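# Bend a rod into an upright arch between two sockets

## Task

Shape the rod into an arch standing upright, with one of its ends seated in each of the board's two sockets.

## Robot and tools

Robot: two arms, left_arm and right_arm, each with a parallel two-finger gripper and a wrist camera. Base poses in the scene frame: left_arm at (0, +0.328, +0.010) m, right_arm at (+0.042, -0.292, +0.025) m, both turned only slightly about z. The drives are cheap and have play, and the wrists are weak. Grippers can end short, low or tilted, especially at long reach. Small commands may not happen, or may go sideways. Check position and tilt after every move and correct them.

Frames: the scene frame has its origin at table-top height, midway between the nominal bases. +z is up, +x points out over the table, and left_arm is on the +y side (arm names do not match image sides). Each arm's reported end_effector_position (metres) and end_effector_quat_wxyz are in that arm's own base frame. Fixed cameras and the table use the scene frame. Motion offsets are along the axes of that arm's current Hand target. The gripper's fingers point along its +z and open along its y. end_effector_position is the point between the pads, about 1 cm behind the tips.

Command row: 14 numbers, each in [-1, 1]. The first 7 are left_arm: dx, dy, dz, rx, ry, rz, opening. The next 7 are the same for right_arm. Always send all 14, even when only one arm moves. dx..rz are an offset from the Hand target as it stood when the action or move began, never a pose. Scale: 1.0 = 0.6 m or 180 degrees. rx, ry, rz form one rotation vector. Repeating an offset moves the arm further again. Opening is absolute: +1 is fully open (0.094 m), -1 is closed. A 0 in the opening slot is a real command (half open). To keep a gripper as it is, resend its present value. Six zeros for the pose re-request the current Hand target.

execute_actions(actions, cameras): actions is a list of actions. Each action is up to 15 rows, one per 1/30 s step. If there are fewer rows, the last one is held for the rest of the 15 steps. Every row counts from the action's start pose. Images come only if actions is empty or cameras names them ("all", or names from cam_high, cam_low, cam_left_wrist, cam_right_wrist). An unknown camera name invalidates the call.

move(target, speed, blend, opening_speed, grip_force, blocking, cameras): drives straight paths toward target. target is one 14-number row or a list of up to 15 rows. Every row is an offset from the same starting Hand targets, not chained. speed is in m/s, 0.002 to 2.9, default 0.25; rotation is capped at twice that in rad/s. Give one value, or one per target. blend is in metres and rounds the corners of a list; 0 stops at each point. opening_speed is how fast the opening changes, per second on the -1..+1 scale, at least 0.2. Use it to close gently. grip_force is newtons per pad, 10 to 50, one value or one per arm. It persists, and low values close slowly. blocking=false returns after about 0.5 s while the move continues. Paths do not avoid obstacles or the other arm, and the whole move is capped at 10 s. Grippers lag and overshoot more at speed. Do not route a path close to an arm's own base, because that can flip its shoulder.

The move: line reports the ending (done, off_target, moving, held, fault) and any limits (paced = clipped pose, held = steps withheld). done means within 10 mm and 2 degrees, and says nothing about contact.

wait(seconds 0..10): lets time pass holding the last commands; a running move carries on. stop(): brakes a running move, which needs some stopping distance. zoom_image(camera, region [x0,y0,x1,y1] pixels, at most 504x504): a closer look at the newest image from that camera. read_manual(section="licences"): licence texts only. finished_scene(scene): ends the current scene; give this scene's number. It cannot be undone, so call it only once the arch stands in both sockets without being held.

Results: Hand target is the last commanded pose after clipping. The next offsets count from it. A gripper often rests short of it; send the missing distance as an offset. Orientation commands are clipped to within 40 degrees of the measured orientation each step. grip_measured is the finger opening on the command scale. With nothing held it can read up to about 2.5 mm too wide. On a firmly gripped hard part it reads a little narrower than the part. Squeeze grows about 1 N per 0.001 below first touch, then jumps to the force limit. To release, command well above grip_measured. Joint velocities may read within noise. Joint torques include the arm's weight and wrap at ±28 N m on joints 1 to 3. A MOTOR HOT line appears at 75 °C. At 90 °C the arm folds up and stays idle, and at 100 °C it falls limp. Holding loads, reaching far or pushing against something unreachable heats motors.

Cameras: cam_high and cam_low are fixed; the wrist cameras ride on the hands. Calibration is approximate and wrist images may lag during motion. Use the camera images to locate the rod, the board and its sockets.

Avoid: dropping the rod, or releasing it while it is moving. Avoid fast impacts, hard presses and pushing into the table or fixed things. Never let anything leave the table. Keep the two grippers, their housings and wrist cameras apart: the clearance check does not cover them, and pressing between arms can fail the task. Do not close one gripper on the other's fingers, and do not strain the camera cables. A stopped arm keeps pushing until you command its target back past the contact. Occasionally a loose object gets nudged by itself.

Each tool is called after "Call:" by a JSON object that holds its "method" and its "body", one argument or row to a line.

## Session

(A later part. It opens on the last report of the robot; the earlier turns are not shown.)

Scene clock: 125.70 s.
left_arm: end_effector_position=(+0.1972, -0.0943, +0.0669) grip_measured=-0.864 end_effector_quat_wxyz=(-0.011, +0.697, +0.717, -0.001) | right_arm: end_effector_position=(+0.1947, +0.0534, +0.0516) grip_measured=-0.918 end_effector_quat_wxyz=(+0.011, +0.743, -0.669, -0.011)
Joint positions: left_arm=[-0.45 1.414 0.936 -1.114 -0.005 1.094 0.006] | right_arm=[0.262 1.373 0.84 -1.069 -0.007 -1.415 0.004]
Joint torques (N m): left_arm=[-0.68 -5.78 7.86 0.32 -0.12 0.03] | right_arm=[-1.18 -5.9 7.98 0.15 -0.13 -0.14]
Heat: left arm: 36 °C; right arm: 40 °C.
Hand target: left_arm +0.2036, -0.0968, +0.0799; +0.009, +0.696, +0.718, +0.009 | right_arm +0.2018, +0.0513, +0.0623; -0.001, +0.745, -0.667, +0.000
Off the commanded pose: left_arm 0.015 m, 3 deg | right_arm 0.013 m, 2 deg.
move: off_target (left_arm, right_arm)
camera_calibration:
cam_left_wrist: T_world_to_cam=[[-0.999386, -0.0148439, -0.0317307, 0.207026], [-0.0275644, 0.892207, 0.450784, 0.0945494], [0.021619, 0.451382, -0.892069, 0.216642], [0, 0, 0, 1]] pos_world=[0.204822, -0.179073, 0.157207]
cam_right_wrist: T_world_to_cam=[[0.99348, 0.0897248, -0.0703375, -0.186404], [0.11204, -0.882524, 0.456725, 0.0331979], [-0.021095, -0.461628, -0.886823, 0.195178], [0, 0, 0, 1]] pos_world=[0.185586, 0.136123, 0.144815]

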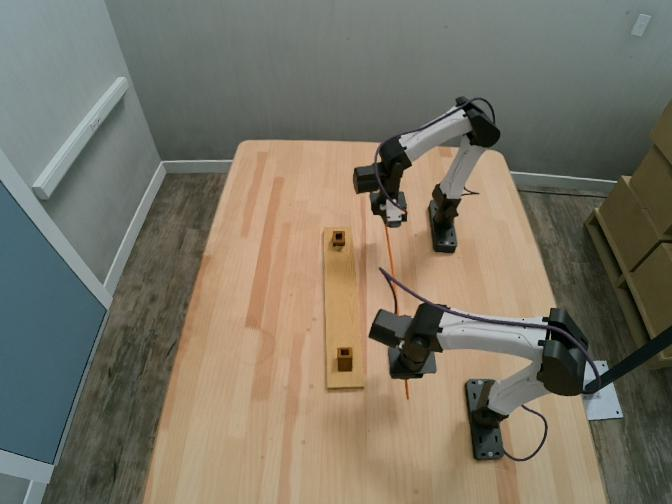

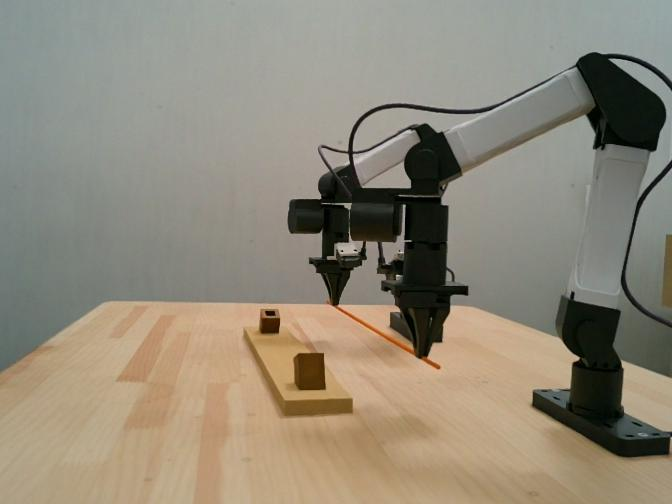

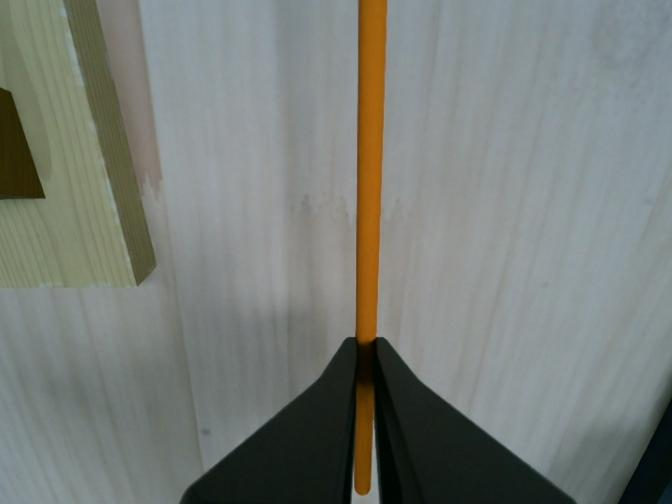

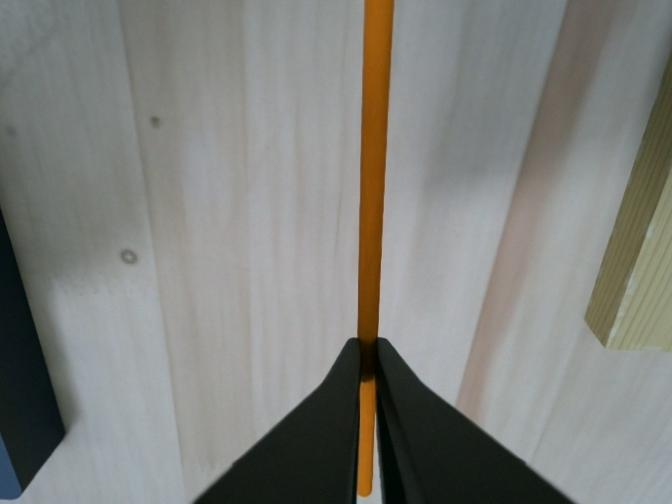

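Call:
{"method": "move", "body": {
  "target": [-0.0161, 0.2253, -0.1946, -0.2975, 0.0062, -0.0112, -1.0, 0.0274, -0.2221, -0.2042, 0.3051, 0.0023, 0.0035, -1.0],
  "speed": 0.12,
  "cameras": ["all"]
}}

Scene clock: 165.83 s.
left_arm: end_effector_position=(+0.3289, -0.1020, +0.1825) grip_measured=-0.864 end_effector_quat_wxyz=(+0.286, +0.623, +0.654, +0.320) | right_arm: end_effector_position=(+0.3324, +0.0533, +0.1772) grip_measured=-0.918 end_effector_quat_wxyz=(-0.331, +0.667, -0.600, +0.293)
Joint positions: left_arm=[-0.526 1.184 0.89 -0.487 -0.459 1.189 0.006] | right_arm=[0.191 1.05 0.754 -0.362 0.062 -1.515 0.004]
Joint torques (N m): left_arm=[-0.43 -4.79 6.72 2.27 -0.39 0.2] | right_arm=[-1.14 -4.18 6.31 2.67 -0.07 -0.05]
Heat: left arm: 37 °C; right arm: 44 °C.
Hand target: left_arm +0.3361, -0.1024, +0.1999; +0.315, +0.605, +0.649, +0.338 | right_arm +0.3358, +0.0495, +0.1850; -0.342, +0.657, -0.596, +0.310
Off the commanded pose: left_arm 0.019 m, 4 deg | right_arm 0.009 m, 3 deg.
move: off_target (left_arm, right_arm)
camera_calibration:
cam_left_wrist: T_world_to_cam=[[-0.5934, -0.00472451, -0.804894, 0.350817], [-0.400442, 0.869182, 0.29012, 0.202611], [0.698228, 0.49447, -0.517664, 0.0339677], [0, 0, 0, 1]] pos_world=[0.265592, -0.191244, 0.241173]
cam_right_wrist: T_world_to_cam=[[0.638173, 0.0480877, 0.76839, -0.342607], [-0.263649, -0.924052, 0.276799, 0.119303], [0.723343, -0.379231, -0.577026, 0.00264646], [0, 0, 0, 1]] pos_world=[0.248182, 0.127721, 0.23176]

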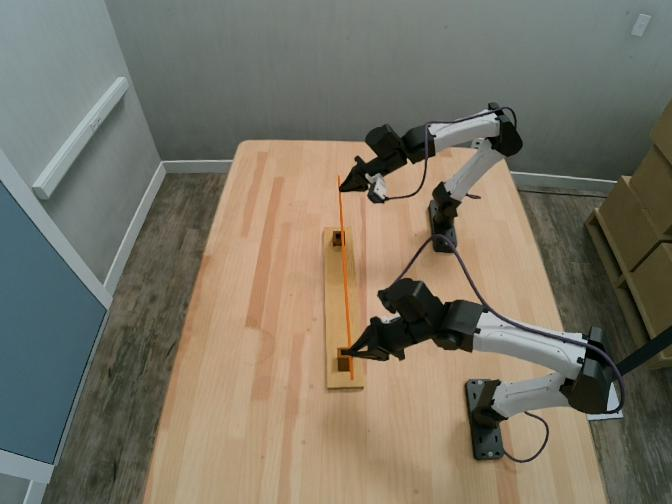

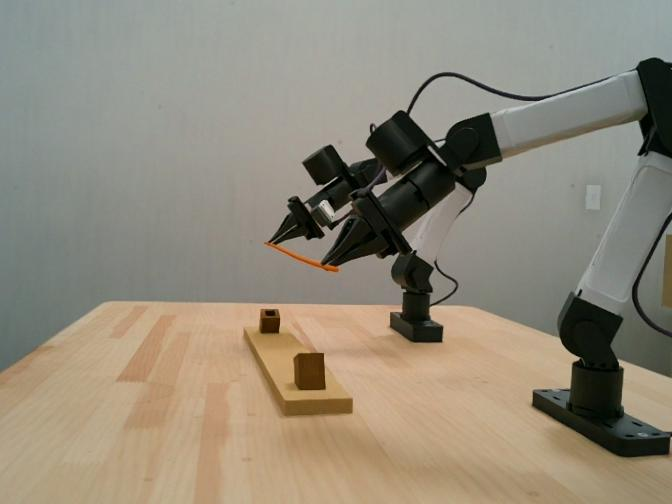

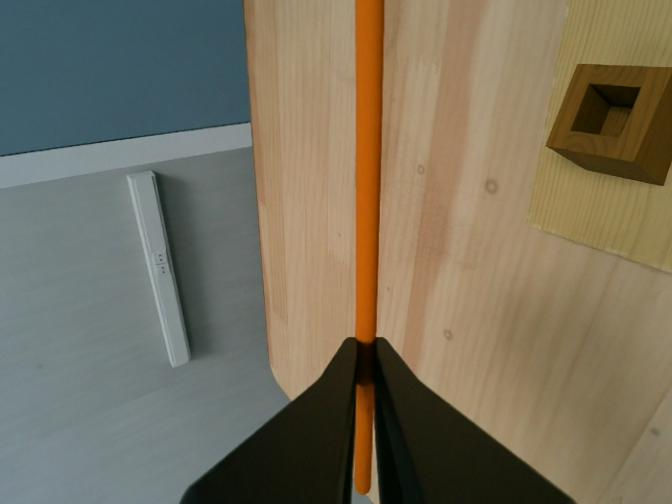

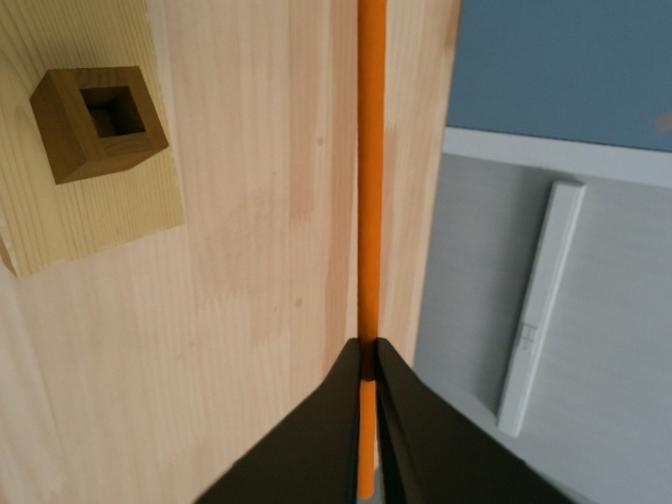

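Call:
{"method": "zoom_image", "body": {
  "camera": "cam_left_wrist",
  "region": [532, 40, 672, 200]
}}

Call:
{"method": "zoom_image", "body": {
  "camera": "cam_right_wrist",
  "region": [10, 40, 190, 200]
}}

Scaled by 3.150 from the camera's 672x504 image, which has a finer 960x720 frame.

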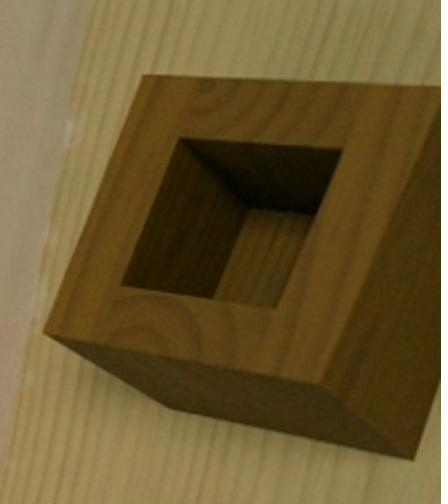

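Scaled by 2.800 from the camera's 672x504 image, which has a finer 960x720 frame.

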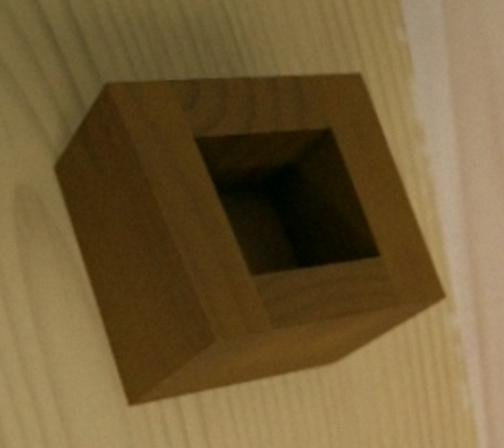

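Call:
{"method": "move", "body": {
  "target": [-0.0084, 0.0061, 0.0026, 0, -0.0637, -0.0910, -1.0, -0.0150, -0.0034, 0.0107, 0, -0.0637, 0.0910, -1.0],
  "speed": 0.1,
  "cameras": ["all"]
}}

Scene clock: 186.97 s.
left_arm: end_effector_position=(+0.3312, -0.1046, +0.1809) grip_measured=-0.864 end_effector_quat_wxyz=(+0.380, +0.561, +0.700, +0.223) | right_arm: end_effector_position=(+0.3379, +0.0586, +0.1833) grip_measured=-0.992 end_effector_quat_wxyz=(-0.428, +0.602, -0.645, +0.198)
Joint positions: left_arm=[-0.41 1.112 0.806 -0.369 -0.209 1.042 0.006] | right_arm=[0.067 1.05 0.728 -0.282 -0.208 -1.326 0]
Joint torques (N m): left_arm=[0.36 -4.45 6.93 2.52 0.02 -0.06] | right_arm=[-1.14 -1.69 6.26 2.66 -0.54 0.3]
Heat: left arm: 40 °C; right arm: 43 °C.
Hand target: left_arm +0.3398, -0.1072, +0.2020; +0.422, +0.537, +0.694, +0.227 | right_arm +0.3414, +0.0591, +0.1830; -0.440, +0.593, -0.646, +0.191
Off the commanded pose: left_arm 0.023 m, 6 deg | right_arm 0.004 m, 2 deg.
move: off_target (left_arm)
camera_calibration:
cam_left_wrist: T_world_to_cam=[[-0.578598, -0.264476, -0.771542, 0.31277], [-0.422377, 0.9064, 0.00604757, 0.268637], [0.697726, 0.329381, -0.63615, 0.037155], [0, 0, 0, 1]] pos_world=[0.26851, -0.17301, 0.263327]
cam_right_wrist: T_world_to_cam=[[0.637543, -0.201855, 0.7435, -0.331691], [-0.279718, -0.959858, -0.0207399, 0.186109], [0.717841, -0.194748, -0.668414, 0.0120417], [0, 0, 0, 1]] pos_world=[0.254881, 0.11403, 0.258521]

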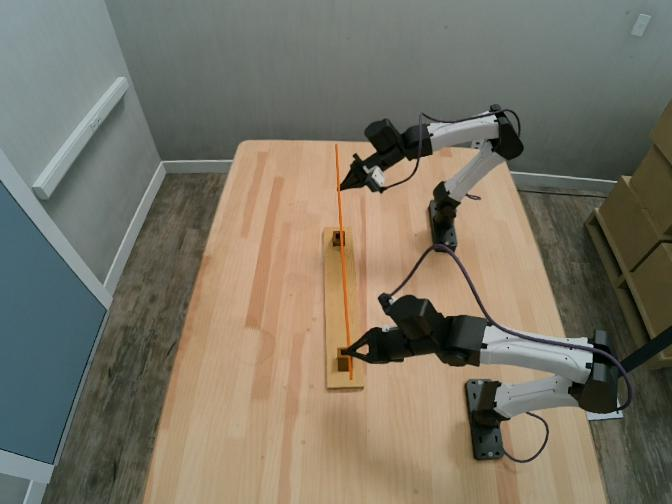

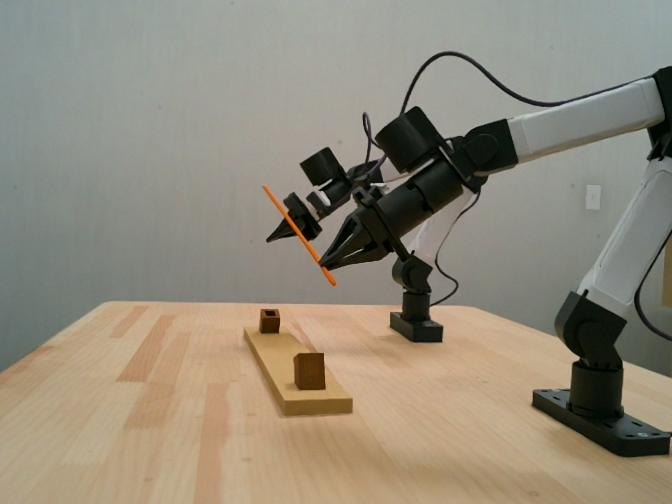

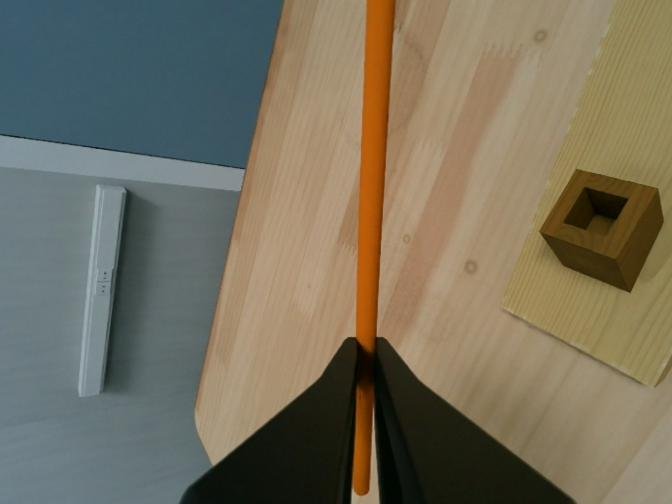

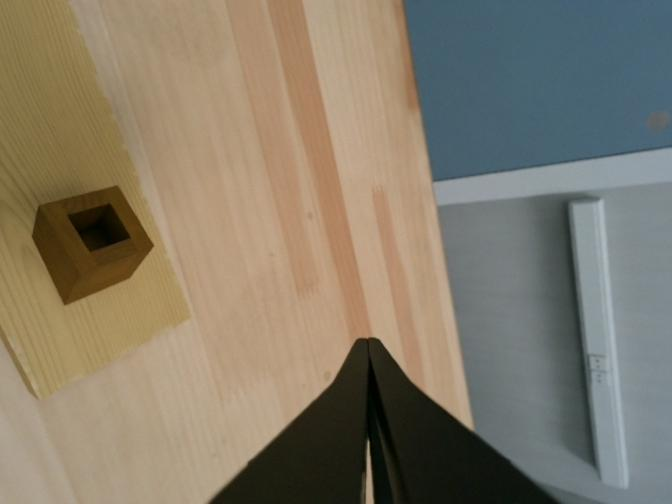

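Call:
{"method": "move", "body": {
  "target": [
    [0, 0, 0, 0, 0, 0, -1.0, 0, 0, -0.1, 0, 0, 0, -1.0],
    [0, 0, 0, 0, 0.0637, 0.0910, -1.0, 0, 0, -0.1, 0, 0.0637, -0.0910, -0.1]
  ],
  "speed": 0.1,
  "cameras": ["all"]
}}

Scene clock: 195.03 s.
left_arm: end_effector_position=(+0.3366, -0.1048, +0.1883) grip_measured=-0.864 end_effector_quat_wxyz=(+0.308, +0.609, +0.652, +0.330) | right_arm: end_effector_position=(+0.2954, +0.0419, +0.2044) grip_measured=-0.102 end_effector_quat_wxyz=(-0.343, +0.654, -0.601, +0.305)
Joint positions: left_arm=[-0.526 1.185 0.876 -0.418 -0.468 1.189 0.006] | right_arm=[0.177 0.855 0.756 -0.52 0.062 -1.51 0.042]
Joint torques (N m): left_arm=[-0.7 -2.92 9.69 1.68 -0.36 0.15] | right_arm=[0.28 -1.36 10.13 1.85 -0.04 -0.06]
Heat: left arm: 41 °C; right arm: 43 °C.
Hand target: left_arm +0.3398, -0.1072, +0.2020; +0.315, +0.605, +0.649, +0.338 | right_arm +0.2936, +0.0426, +0.2153; -0.342, +0.657, -0.596, +0.310
Off the commanded pose: left_arm 0.014 m, 1 deg | right_arm 0.011 m, 1 deg.
move: off_target (left_arm, right_arm); target 2's new opening was sent with right_arm's hand 0.011 m and 1 deg from that target
camera_calibration:
cam_left_wrist: T_world_to_cam=[[-0.552721, -0.0262757, -0.832952, 0.34932], [-0.41977, 0.872225, 0.251032, 0.220629], [0.719925, 0.488399, -0.493127, 0.0204203], [0, 0, 0, 1]] pos_world=[0.270989, -0.193232, 0.245652]
cam_right_wrist: T_world_to_cam=[[0.609702, 0.0293952, 0.792086, -0.335043], [-0.288843, -0.922358, 0.256564, 0.103055], [0.738128, -0.385216, -0.553873, 0.0319668], [0, 0, 0, 1]] pos_world=[0.210447, 0.117217, 0.256648]

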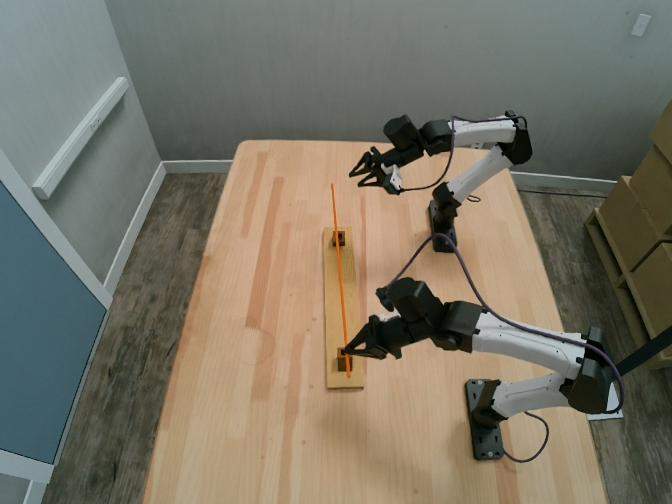

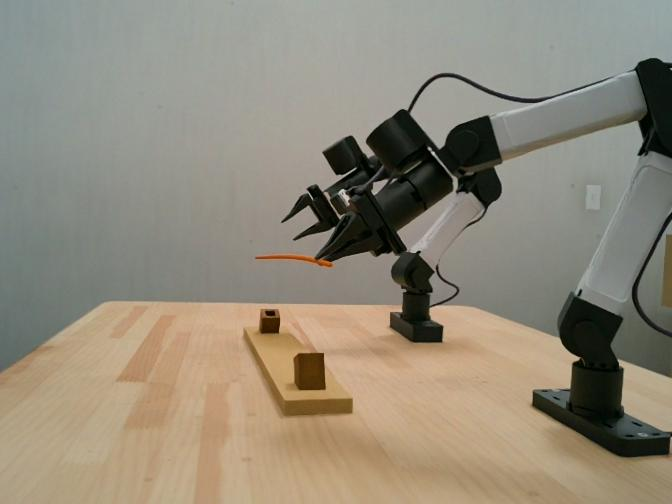

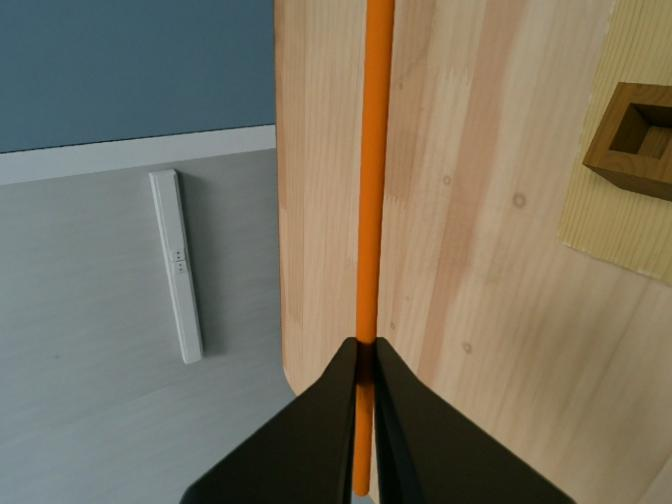

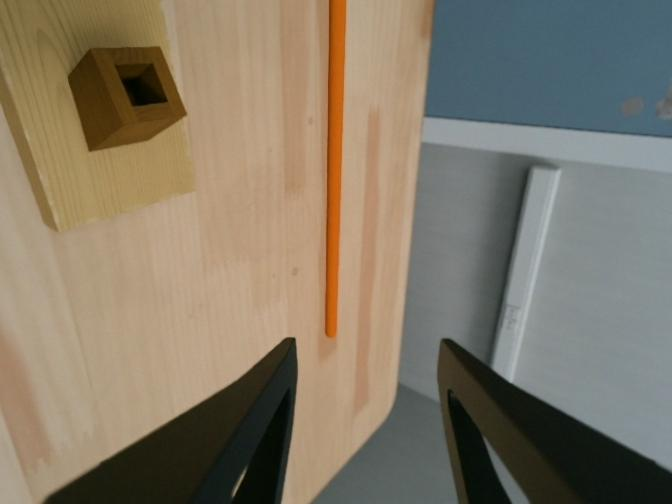

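Call:
{"method": "zoom_image", "body": {
  "camera": "cam_high",
  "region": [310, 140, 400, 220]
}}

Call:
{"method": "zoom_image", "body": {
  "camera": "cam_low",
  "region": [240, 190, 400, 310]
}}

Scaled by 5.600 from the camera's 672x504 image, which has a finer 960x720 frame.

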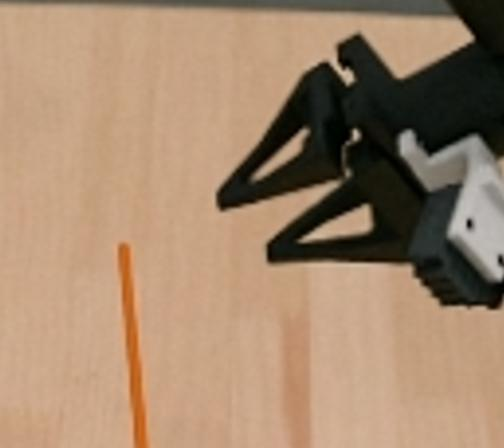

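Scaled by 3.150 from the camera's 672x504 image, which has a finer 960x720 frame.

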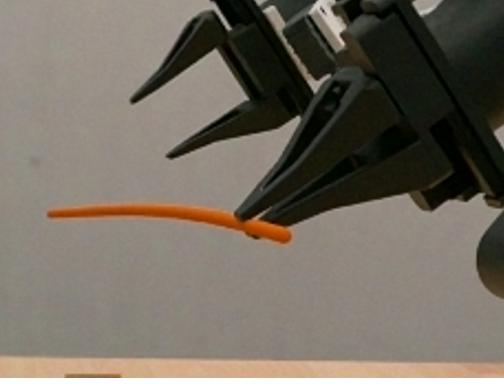

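Call:
{"method": "move", "body": {
  "target": [0, 0, 0, 0, 0, 0, -1.0, 0, 0.0258, 0.083, 0, -0.0156, 0.0223, -0.1],
  "speed": 0.1,
  "cameras": ["all"]
}}

Scene clock: 205.63 s.
left_arm: end_effector_position=(+0.3366, -0.1048, +0.1883) grip_measured=-0.864 end_effector_quat_wxyz=(+0.308, +0.609, +0.652, +0.330) | right_arm: end_effector_position=(+0.3220, +0.0439, +0.1735) grip_measured=-0.102 end_effector_quat_wxyz=(-0.352, +0.652, -0.608, +0.287)
Joint positions: left_arm=[-0.526 1.185 0.876 -0.418 -0.468 1.189 0.006] | right_arm=[0.134 0.977 0.685 -0.336 -0.002 -1.505 0.042]
Joint torques (N m): left_arm=[-0.7 -2.91 9.7 1.68 -0.36 0.15] | right_arm=[-1.13 -1.5 6.38 2.64 -0.44 0.3]
Heat: left arm: 41 °C; right arm: 44 °C.
Hand target: left_arm +0.3398, -0.1072, +0.2020; +0.315, +0.605, +0.649, +0.338 | right_arm +0.3254, +0.0457, +0.1741; -0.367, +0.643, -0.610, +0.282
Off the commanded pose: left_arm 0.014 m, 1 deg | right_arm 0.004 m, 2 deg.
move: off_target (left_arm)
camera_calibration:
cam_left_wrist: T_world_to_cam=[[-0.552721, -0.0262757, -0.832952, 0.34932], [-0.41977, 0.872225, 0.251032, 0.220629], [0.719925, 0.488399, -0.493127, 0.0204203], [0, 0, 0, 1]] pos_world=[0.270989, -0.193232, 0.245652]
cam_right_wrist: T_world_to_cam=[[0.621665, 0.00243053, 0.783279, -0.32796], [-0.278968, -0.933736, 0.224306, 0.123395], [0.731921, -0.357953, -0.579794, 0.00128826], [0, 0, 0, 1]] pos_world=[0.237362, 0.116477, 0.229953]

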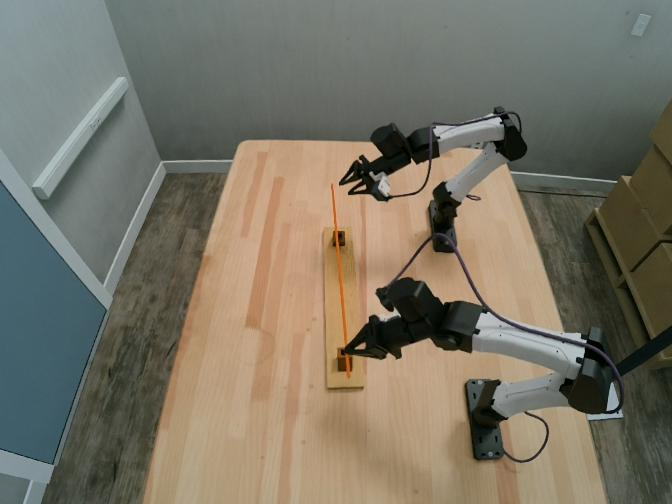

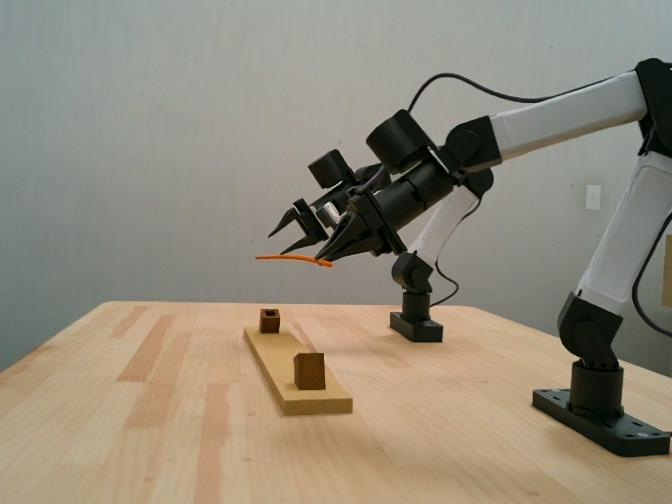

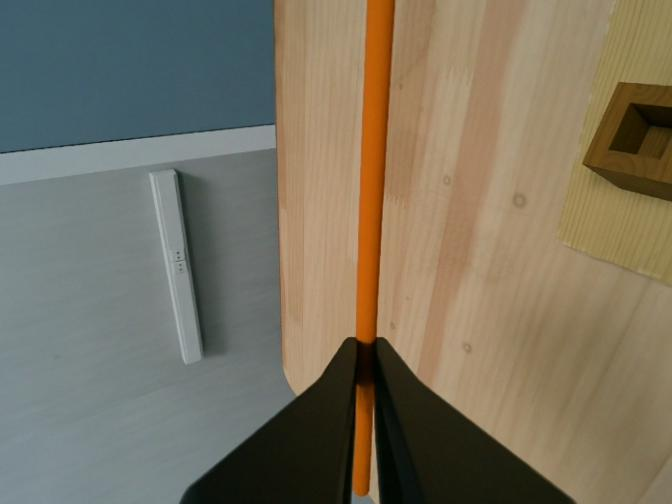

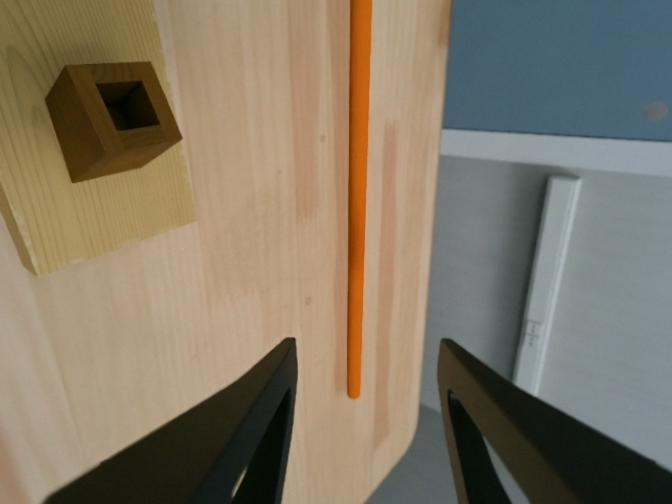

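Call:
{"method": "move", "body": {
  "target": [0, 0, 0, 0, 0, 0, -1.0, -0.01205, 0.00575, 0.0649, 0, 0, 0, -0.1],
  "speed": 0.06,
  "cameras": ["cam_right_wrist", "cam_low", "cam_high"]
}}

Scene clock: 213.40 s.
left_arm: end_effector_position=(+0.3366, -0.1048, +0.1883) grip_measured=-0.864 end_effector_quat_wxyz=(+0.308, +0.609, +0.652, +0.330) | right_arm: end_effector_position=(+0.3515, +0.0545, +0.1495) grip_measured=-0.102 end_effector_quat_wxyz=(-0.358, +0.650, -0.609, +0.280)
Joint positions: left_arm=[-0.526 1.185 0.876 -0.418 -0.468 1.189 0.006] | right_arm=[0.153 1.139 0.665 -0.153 -0.002 -1.482 0.042]
Joint torques (N m): left_arm=[-0.7 -2.92 9.7 1.68 -0.36 0.15] | right_arm=[0.28 -2.63 6.23 2.65 -0.09 0.3]
Heat: left arm: 42 °C; right arm: 44 °C.
Hand target: left_arm +0.3398, -0.1072, +0.2020; +0.315, +0.605, +0.649, +0.338 | right_arm +0.3542, +0.0579, +0.1497; -0.367, +0.643, -0.610, +0.282
Off the commanded pose: left_arm 0.014 m, 1 deg | right_arm 0.004 m, 1 deg.
move: off_target (left_arm)
camera_calibration:
cam_right_wrist: T_world_to_cam=[[0.622637, -0.00913013, 0.782458, -0.327069], [-0.274114, -0.939119, 0.207166, 0.148119], [0.732929, -0.343472, -0.587232, -0.030448], [0, 0, 0, 1]] pos_world=[0.266563, 0.125657, 0.207353]
Images, in order (width x height): cam_high 672x504, cam_low 672x504, cam_right_wrist 672x504.

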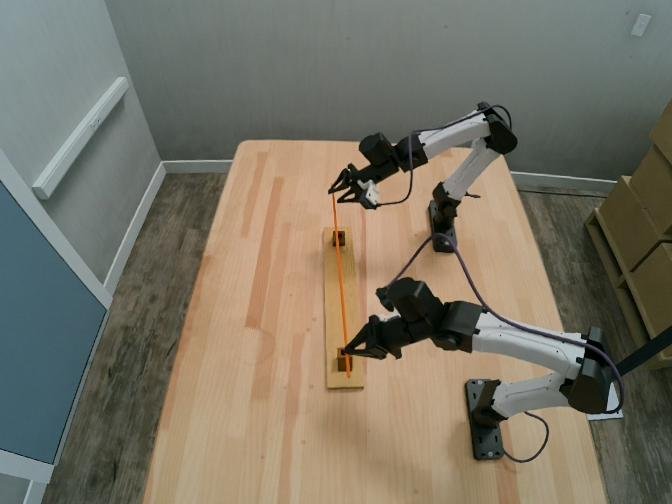

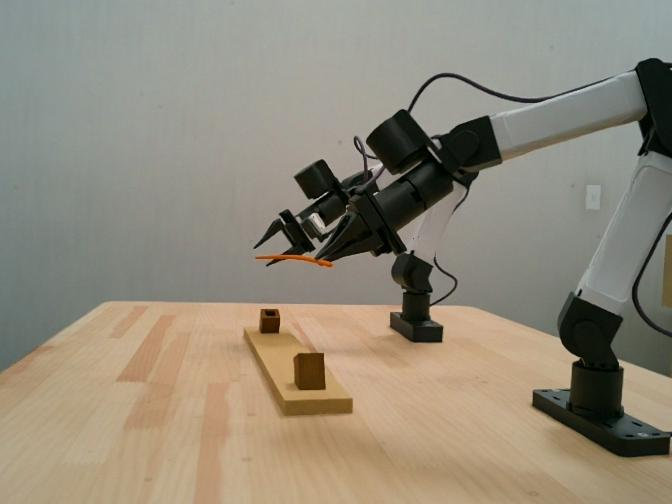

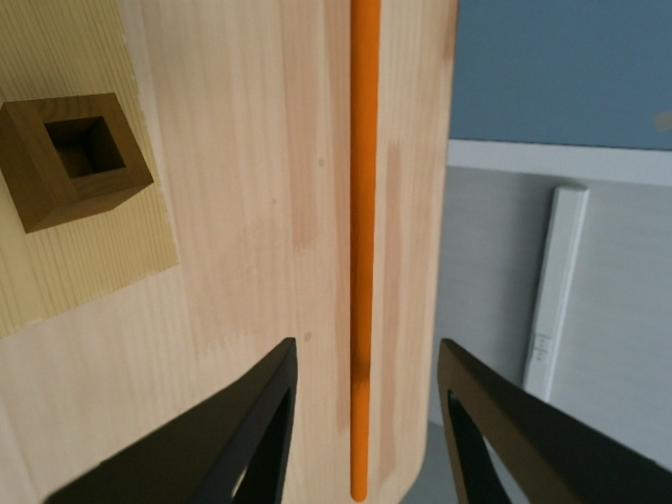

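Call:
{"method": "move", "body": {
  "target": [0, 0, 0, 0, 0, 0, -1.0, 0, 0.003, 0, 0, 0, 0, -1.0],
  "opening_speed": 0.4,
  "cameras": ["cam_right_wrist", "cam_low", "cam_left_wrist"]
}}

Scene clock: 217.20 s.
left_arm: end_effector_position=(+0.3366, -0.1048, +0.1883) grip_measured=-0.864 end_effector_quat_wxyz=(+0.308, +0.609, +0.652, +0.330) | right_arm: end_effector_position=(+0.3509, +0.0544, +0.1477) grip_measured=-0.906 end_effector_quat_wxyz=(-0.358, +0.650, -0.609, +0.279)
Joint positions: left_arm=[-0.526 1.185 0.876 -0.418 -0.468 1.189 0.006] | right_arm=[0.153 1.139 0.659 -0.149 -0.002 -1.482 0.004]
Joint torques (N m): left_arm=[-0.7 -2.92 9.69 1.68 -0.36 0.15] | right_arm=[0.36 -2.92 6.19 2.65 -0.08 0.3]
Heat: left arm: 42 °C; right arm: 44 °C.
Hand target: left_arm +0.3398, -0.1072, +0.2020; +0.315, +0.605, +0.649, +0.338 | right_arm +0.3532, +0.0580, +0.1482; -0.367, +0.643, -0.610, +0.282
Off the commanded pose: left_arm 0.014 m, 1 deg | right_arm 0.004 m, 1 deg.
move: off_target (left_arm)
camera_calibration:
cam_left_wrist: T_world_to_cam=[[-0.552721, -0.0262757, -0.832952, 0.34932], [-0.41977, 0.872225, 0.251032, 0.220629], [0.719925, 0.488399, -0.493127, 0.0204203], [0, 0, 0, 1]] pos_world=[0.270989, -0.193232, 0.245652]
cam_right_wrist: T_world_to_cam=[[0.623796, -0.00894737, 0.781536, -0.325634], [-0.273855, -0.939047, 0.207832, 0.148054], [0.732039, -0.343672, -0.588224, -0.0307221], [0, 0, 0, 1]] pos_world=[0.266165, 0.125558, 0.205653]
Images, in order (width x height): cam_low 672x504, cam_left_wrist 672x504, cam_right_wrist 672x504.

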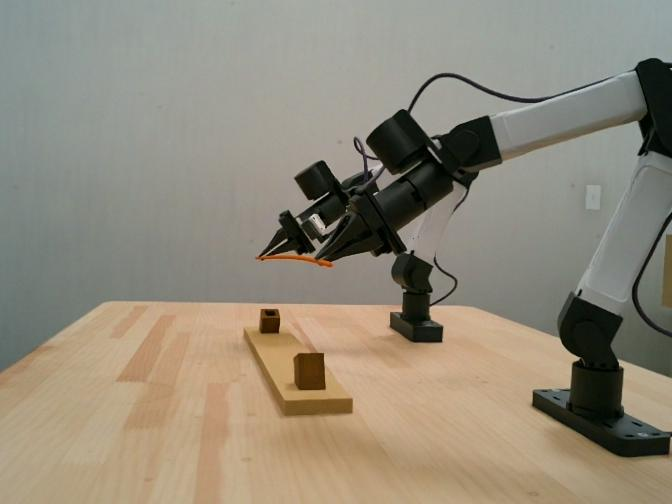

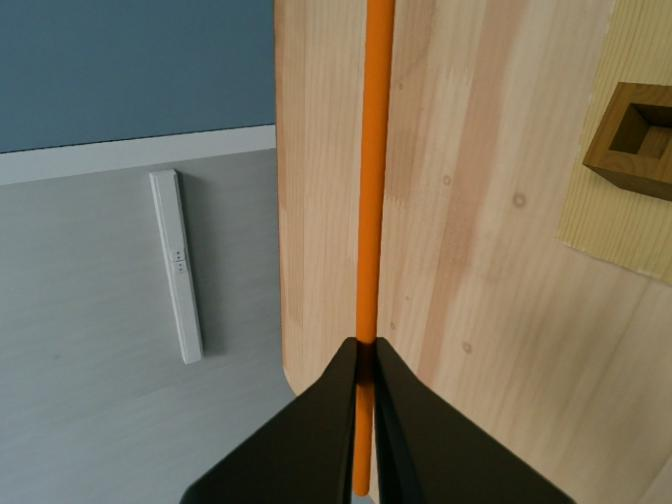

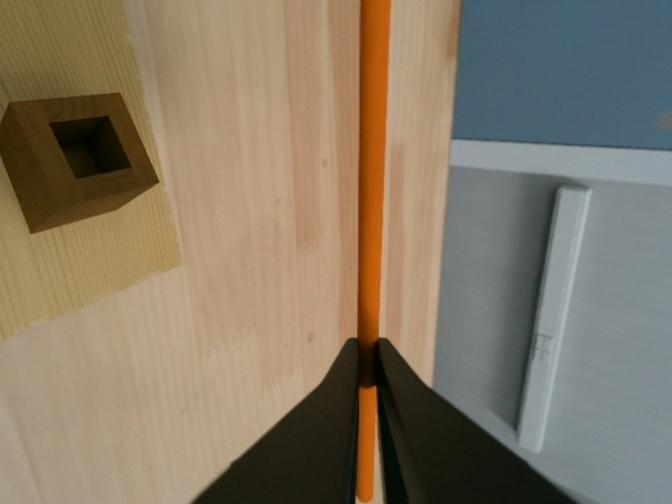

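Call:
{"method": "zoom_image", "body": {
  "camera": "cam_low",
  "region": [240, 190, 370, 290]
}}

Call:
{"method": "zoom_image", "body": {
  "camera": "cam_right_wrist",
  "region": [300, 290, 440, 504]
}}

Call:
{"method": "zoom_image", "body": {
  "camera": "cam_left_wrist",
  "region": [300, 290, 440, 504]
}}

Scaled by 3.877 from the camera's 672x504 image, which has a finer 960x720 frame.

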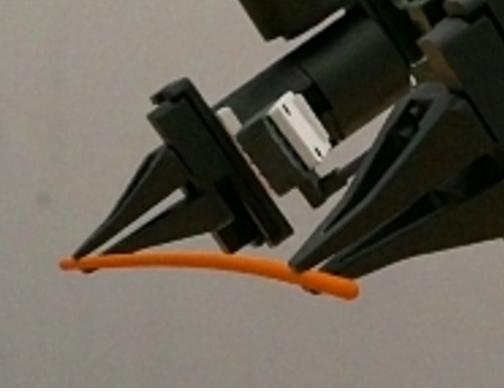

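Scaled by 2.355 from the camera's 672x504 image, which has a finer 960x720 frame.

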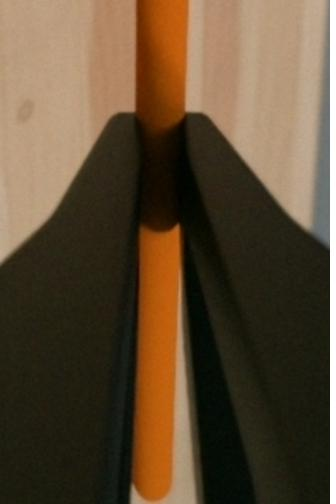

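Scaled by 2.355 from the camera's 672x504 image, which has a finer 960x720 frame.

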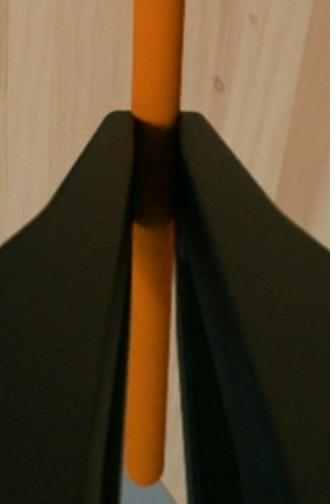

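Call:
{"method": "zoom_image", "body": {
  "camera": "cam_right_wrist",
  "region": [0, 80, 180, 240]
}}

Call:
{"method": "zoom_image", "body": {
  "camera": "cam_left_wrist",
  "region": [572, 60, 672, 220]
}}

Scaled by 2.800 from the camera's 672x504 image, which has a finer 960x720 frame.

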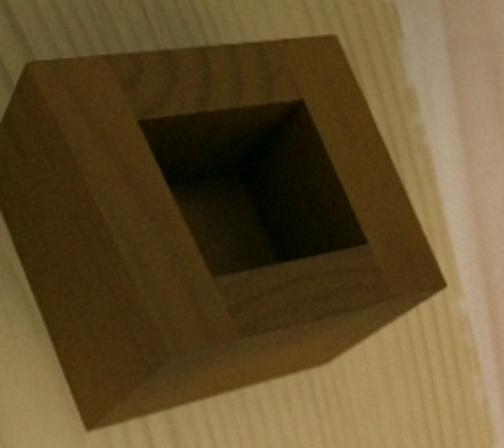

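Scaled by 3.150 from the camera's 672x504 image, which has a finer 960x720 frame.

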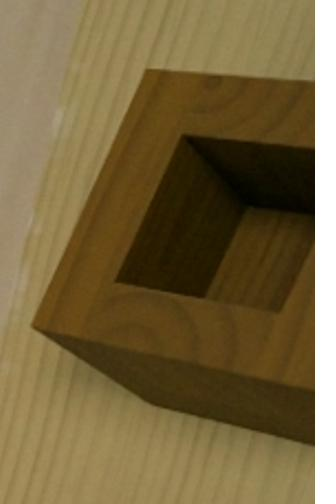

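Call:
{"method": "move", "body": {
  "target": [-0.0035, -0.0124, 0.0027, 0, -0.0637, -0.0910, -1.0, -0.0138, -0.0324, -0.0385, 0, -0.0481, 0.0687, -1.0],
  "speed": 0.08,
  "cameras": ["all"]
}}

Scene clock: 237.47 s.
left_arm: end_effector_position=(+0.3294, -0.1024, +0.1743) grip_measured=-0.864 end_effector_quat_wxyz=(+0.375, +0.560, +0.700, +0.233) | right_arm: end_effector_position=(+0.3444, +0.0605, +0.1603) grip_measured=-0.906 end_effector_quat_wxyz=(-0.420, +0.606, -0.644, +0.205)
Joint positions: left_arm=[-0.421 1.107 0.776 -0.347 -0.238 1.043 0.006] | right_arm=[0.085 1.097 0.667 -0.179 -0.178 -1.332 0.004]
Joint torques (N m): left_arm=[0.39 -4.42 6.91 2.52 0.11 -0.14] | right_arm=[-1.16 -4.83 10.19 1.89 -0.67 0.47]
Motor temperatures (°C): left_arm=[22 28 44 39 22 23 24] | right_arm=[25 28 44 39 25 23 24]
Heat: left arm: 44 °C; right arm: 44 °C.
Hand target: left_arm +0.3370, -0.1095, +0.1950; +0.422, +0.537, +0.694, +0.227 | right_arm +0.3449, +0.0629, +0.1780; -0.440, +0.593, -0.646, +0.191
Off the commanded pose: left_arm 0.023 m, 6 deg | right_arm 0.018 m, 3 deg.
move: off_target (left_arm, right_arm)
camera_calibration:
cam_left_wrist: T_world_to_cam=[[-0.572044, -0.256035, -0.779238, 0.307276], [-0.432441, 0.901411, 0.0212799, 0.266126], [0.696965, 0.349148, -0.626367, 0.0340618], [0, 0, 0, 1]] pos_world=[0.267119, -0.173108, 0.255113]
cam_right_wrist: T_world_to_cam=[[0.639562, -0.186951, 0.745661, -0.32031], [-0.281782, -0.959478, 0.0011288, 0.186384], [0.715234, -0.210836, -0.666325, -0.00616021], [0, 0, 0, 1]] pos_world=[0.261784, 0.11765, 0.234528]

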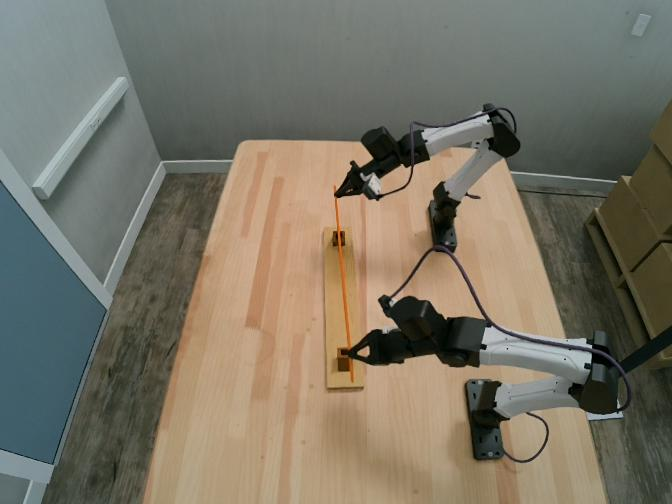

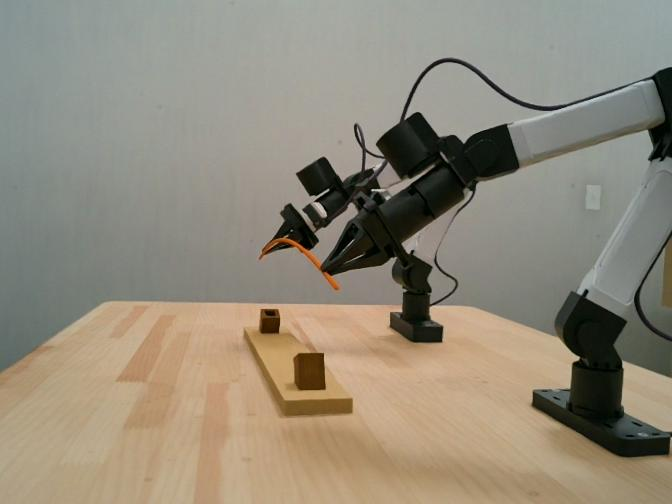

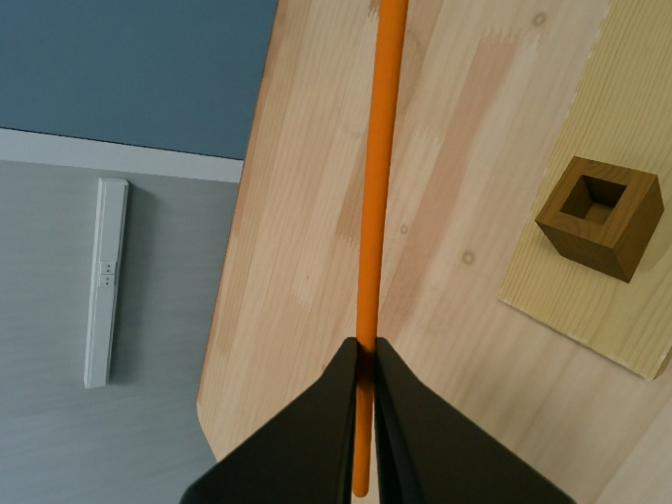

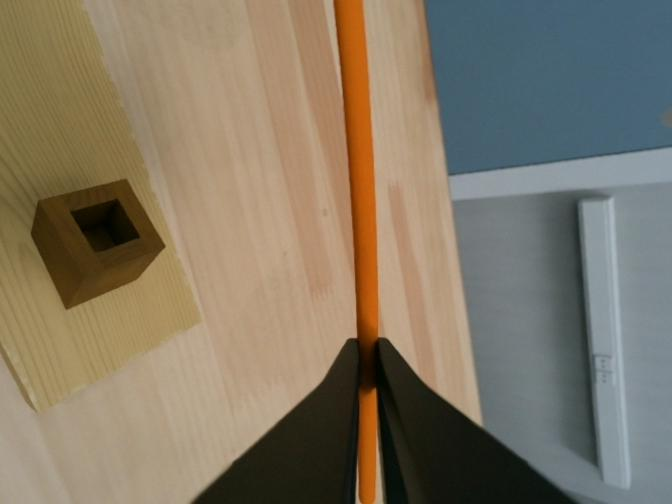

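Call:
{"method": "move", "body": {
  "target": [-0.0380, -0.0012, 0.0100, -0.0209, -0.0827, -0.1050, -1.0, -0.0341, 0.0077, 0.0014, 0.0104, -0.0767, 0.1028, -1.0],
  "speed": 0.08,
  "cameras": ["all"]
}}

Scene clock: 247.23 s.
left_arm: end_effector_position=(+0.3376, -0.1189, +0.1730) grip_measured=-0.864 end_effector_quat_wxyz=(+0.506, +0.445, +0.728, +0.132) | right_arm: end_effector_position=(+0.3448, +0.0719, +0.1692) grip_measured=-0.906 end_effector_quat_wxyz=(+0.519, -0.500, +0.688, -0.086)
Joint positions: left_arm=[-0.373 1.064 0.589 0.003 -0.071 0.767 0.006] | right_arm=[0.01 1.086 0.588 -0.009 -0.404 -1.008 0.004]
Joint torques (N m): left_arm=[-0.01 -3.71 7.05 2.85 0.44 -0.22] | right_arm=[-0.69 -4.96 6.22 2.74 -1.09 0.61]
Heat: left arm: 43 °C; right arm: 44 °C.
Hand target: left_arm +0.3431, -0.1319, +0.1990; +0.557, +0.427, +0.704, +0.107 | right_arm +0.3409, +0.0833, +0.1809; +0.549, -0.493, +0.672, -0.056
Off the commanded pose: left_arm 0.030 m, 7 deg | right_arm 0.017 m, 5 deg.
move: off_target (left_arm, right_arm)
camera_calibration:
cam_left_wrist: T_world_to_cam=[[-0.472535, -0.572851, -0.669741, 0.216429], [-0.463119, 0.807956, -0.364318, 0.350603], [0.749821, 0.138017, -0.647085, -0.00606521], [0, 0, 0, 1]] pos_world=[0.269189, -0.158454, 0.268758]
cam_right_wrist: T_world_to_cam=[[0.629674, -0.480719, 0.610262, -0.277616], [-0.329342, -0.87665, -0.35074, 0.267529], [0.703593, 0.019867, -0.710325, -0.00320631], [0, 0, 0, 1]] pos_world=[0.265172, 0.101138, 0.260974]

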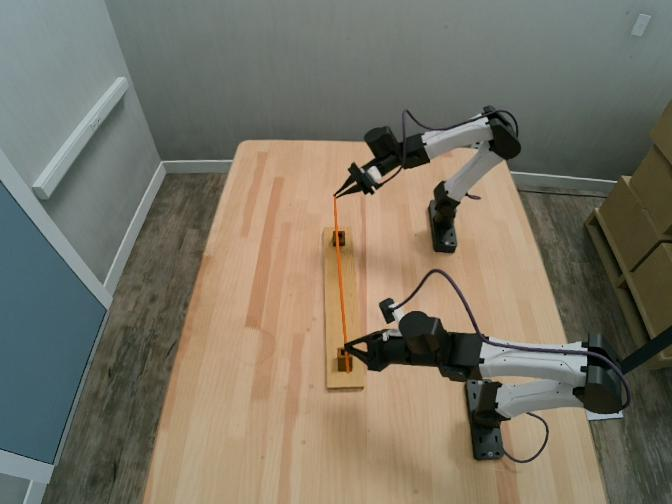

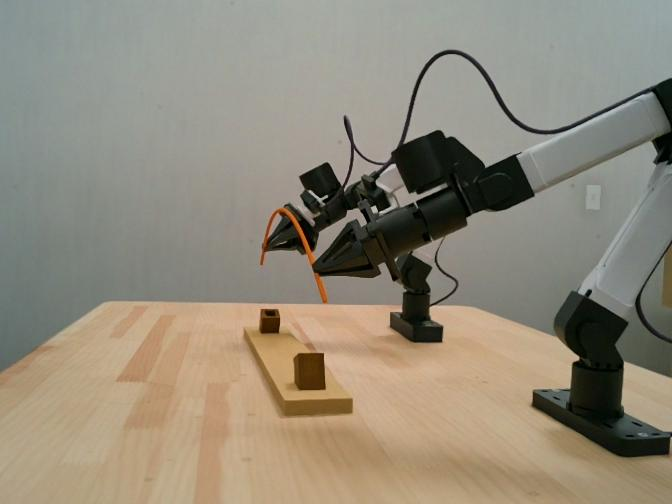

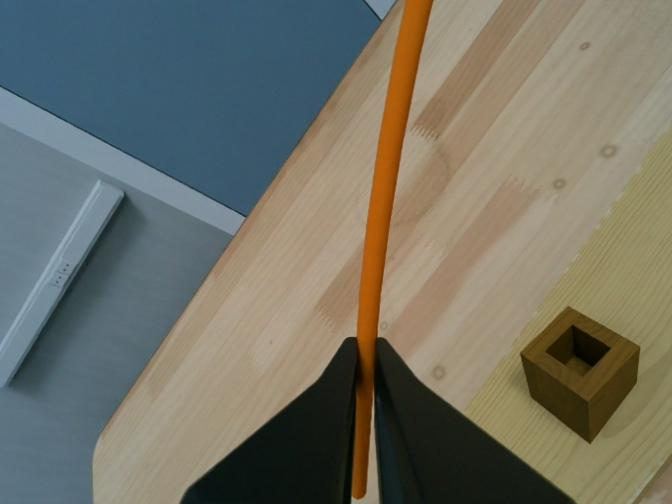

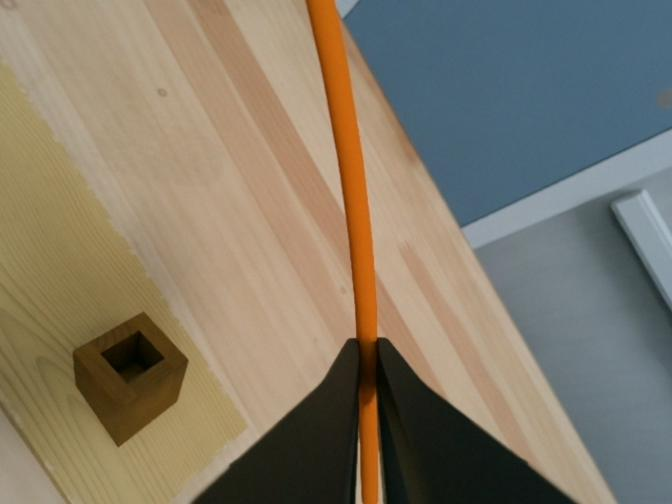

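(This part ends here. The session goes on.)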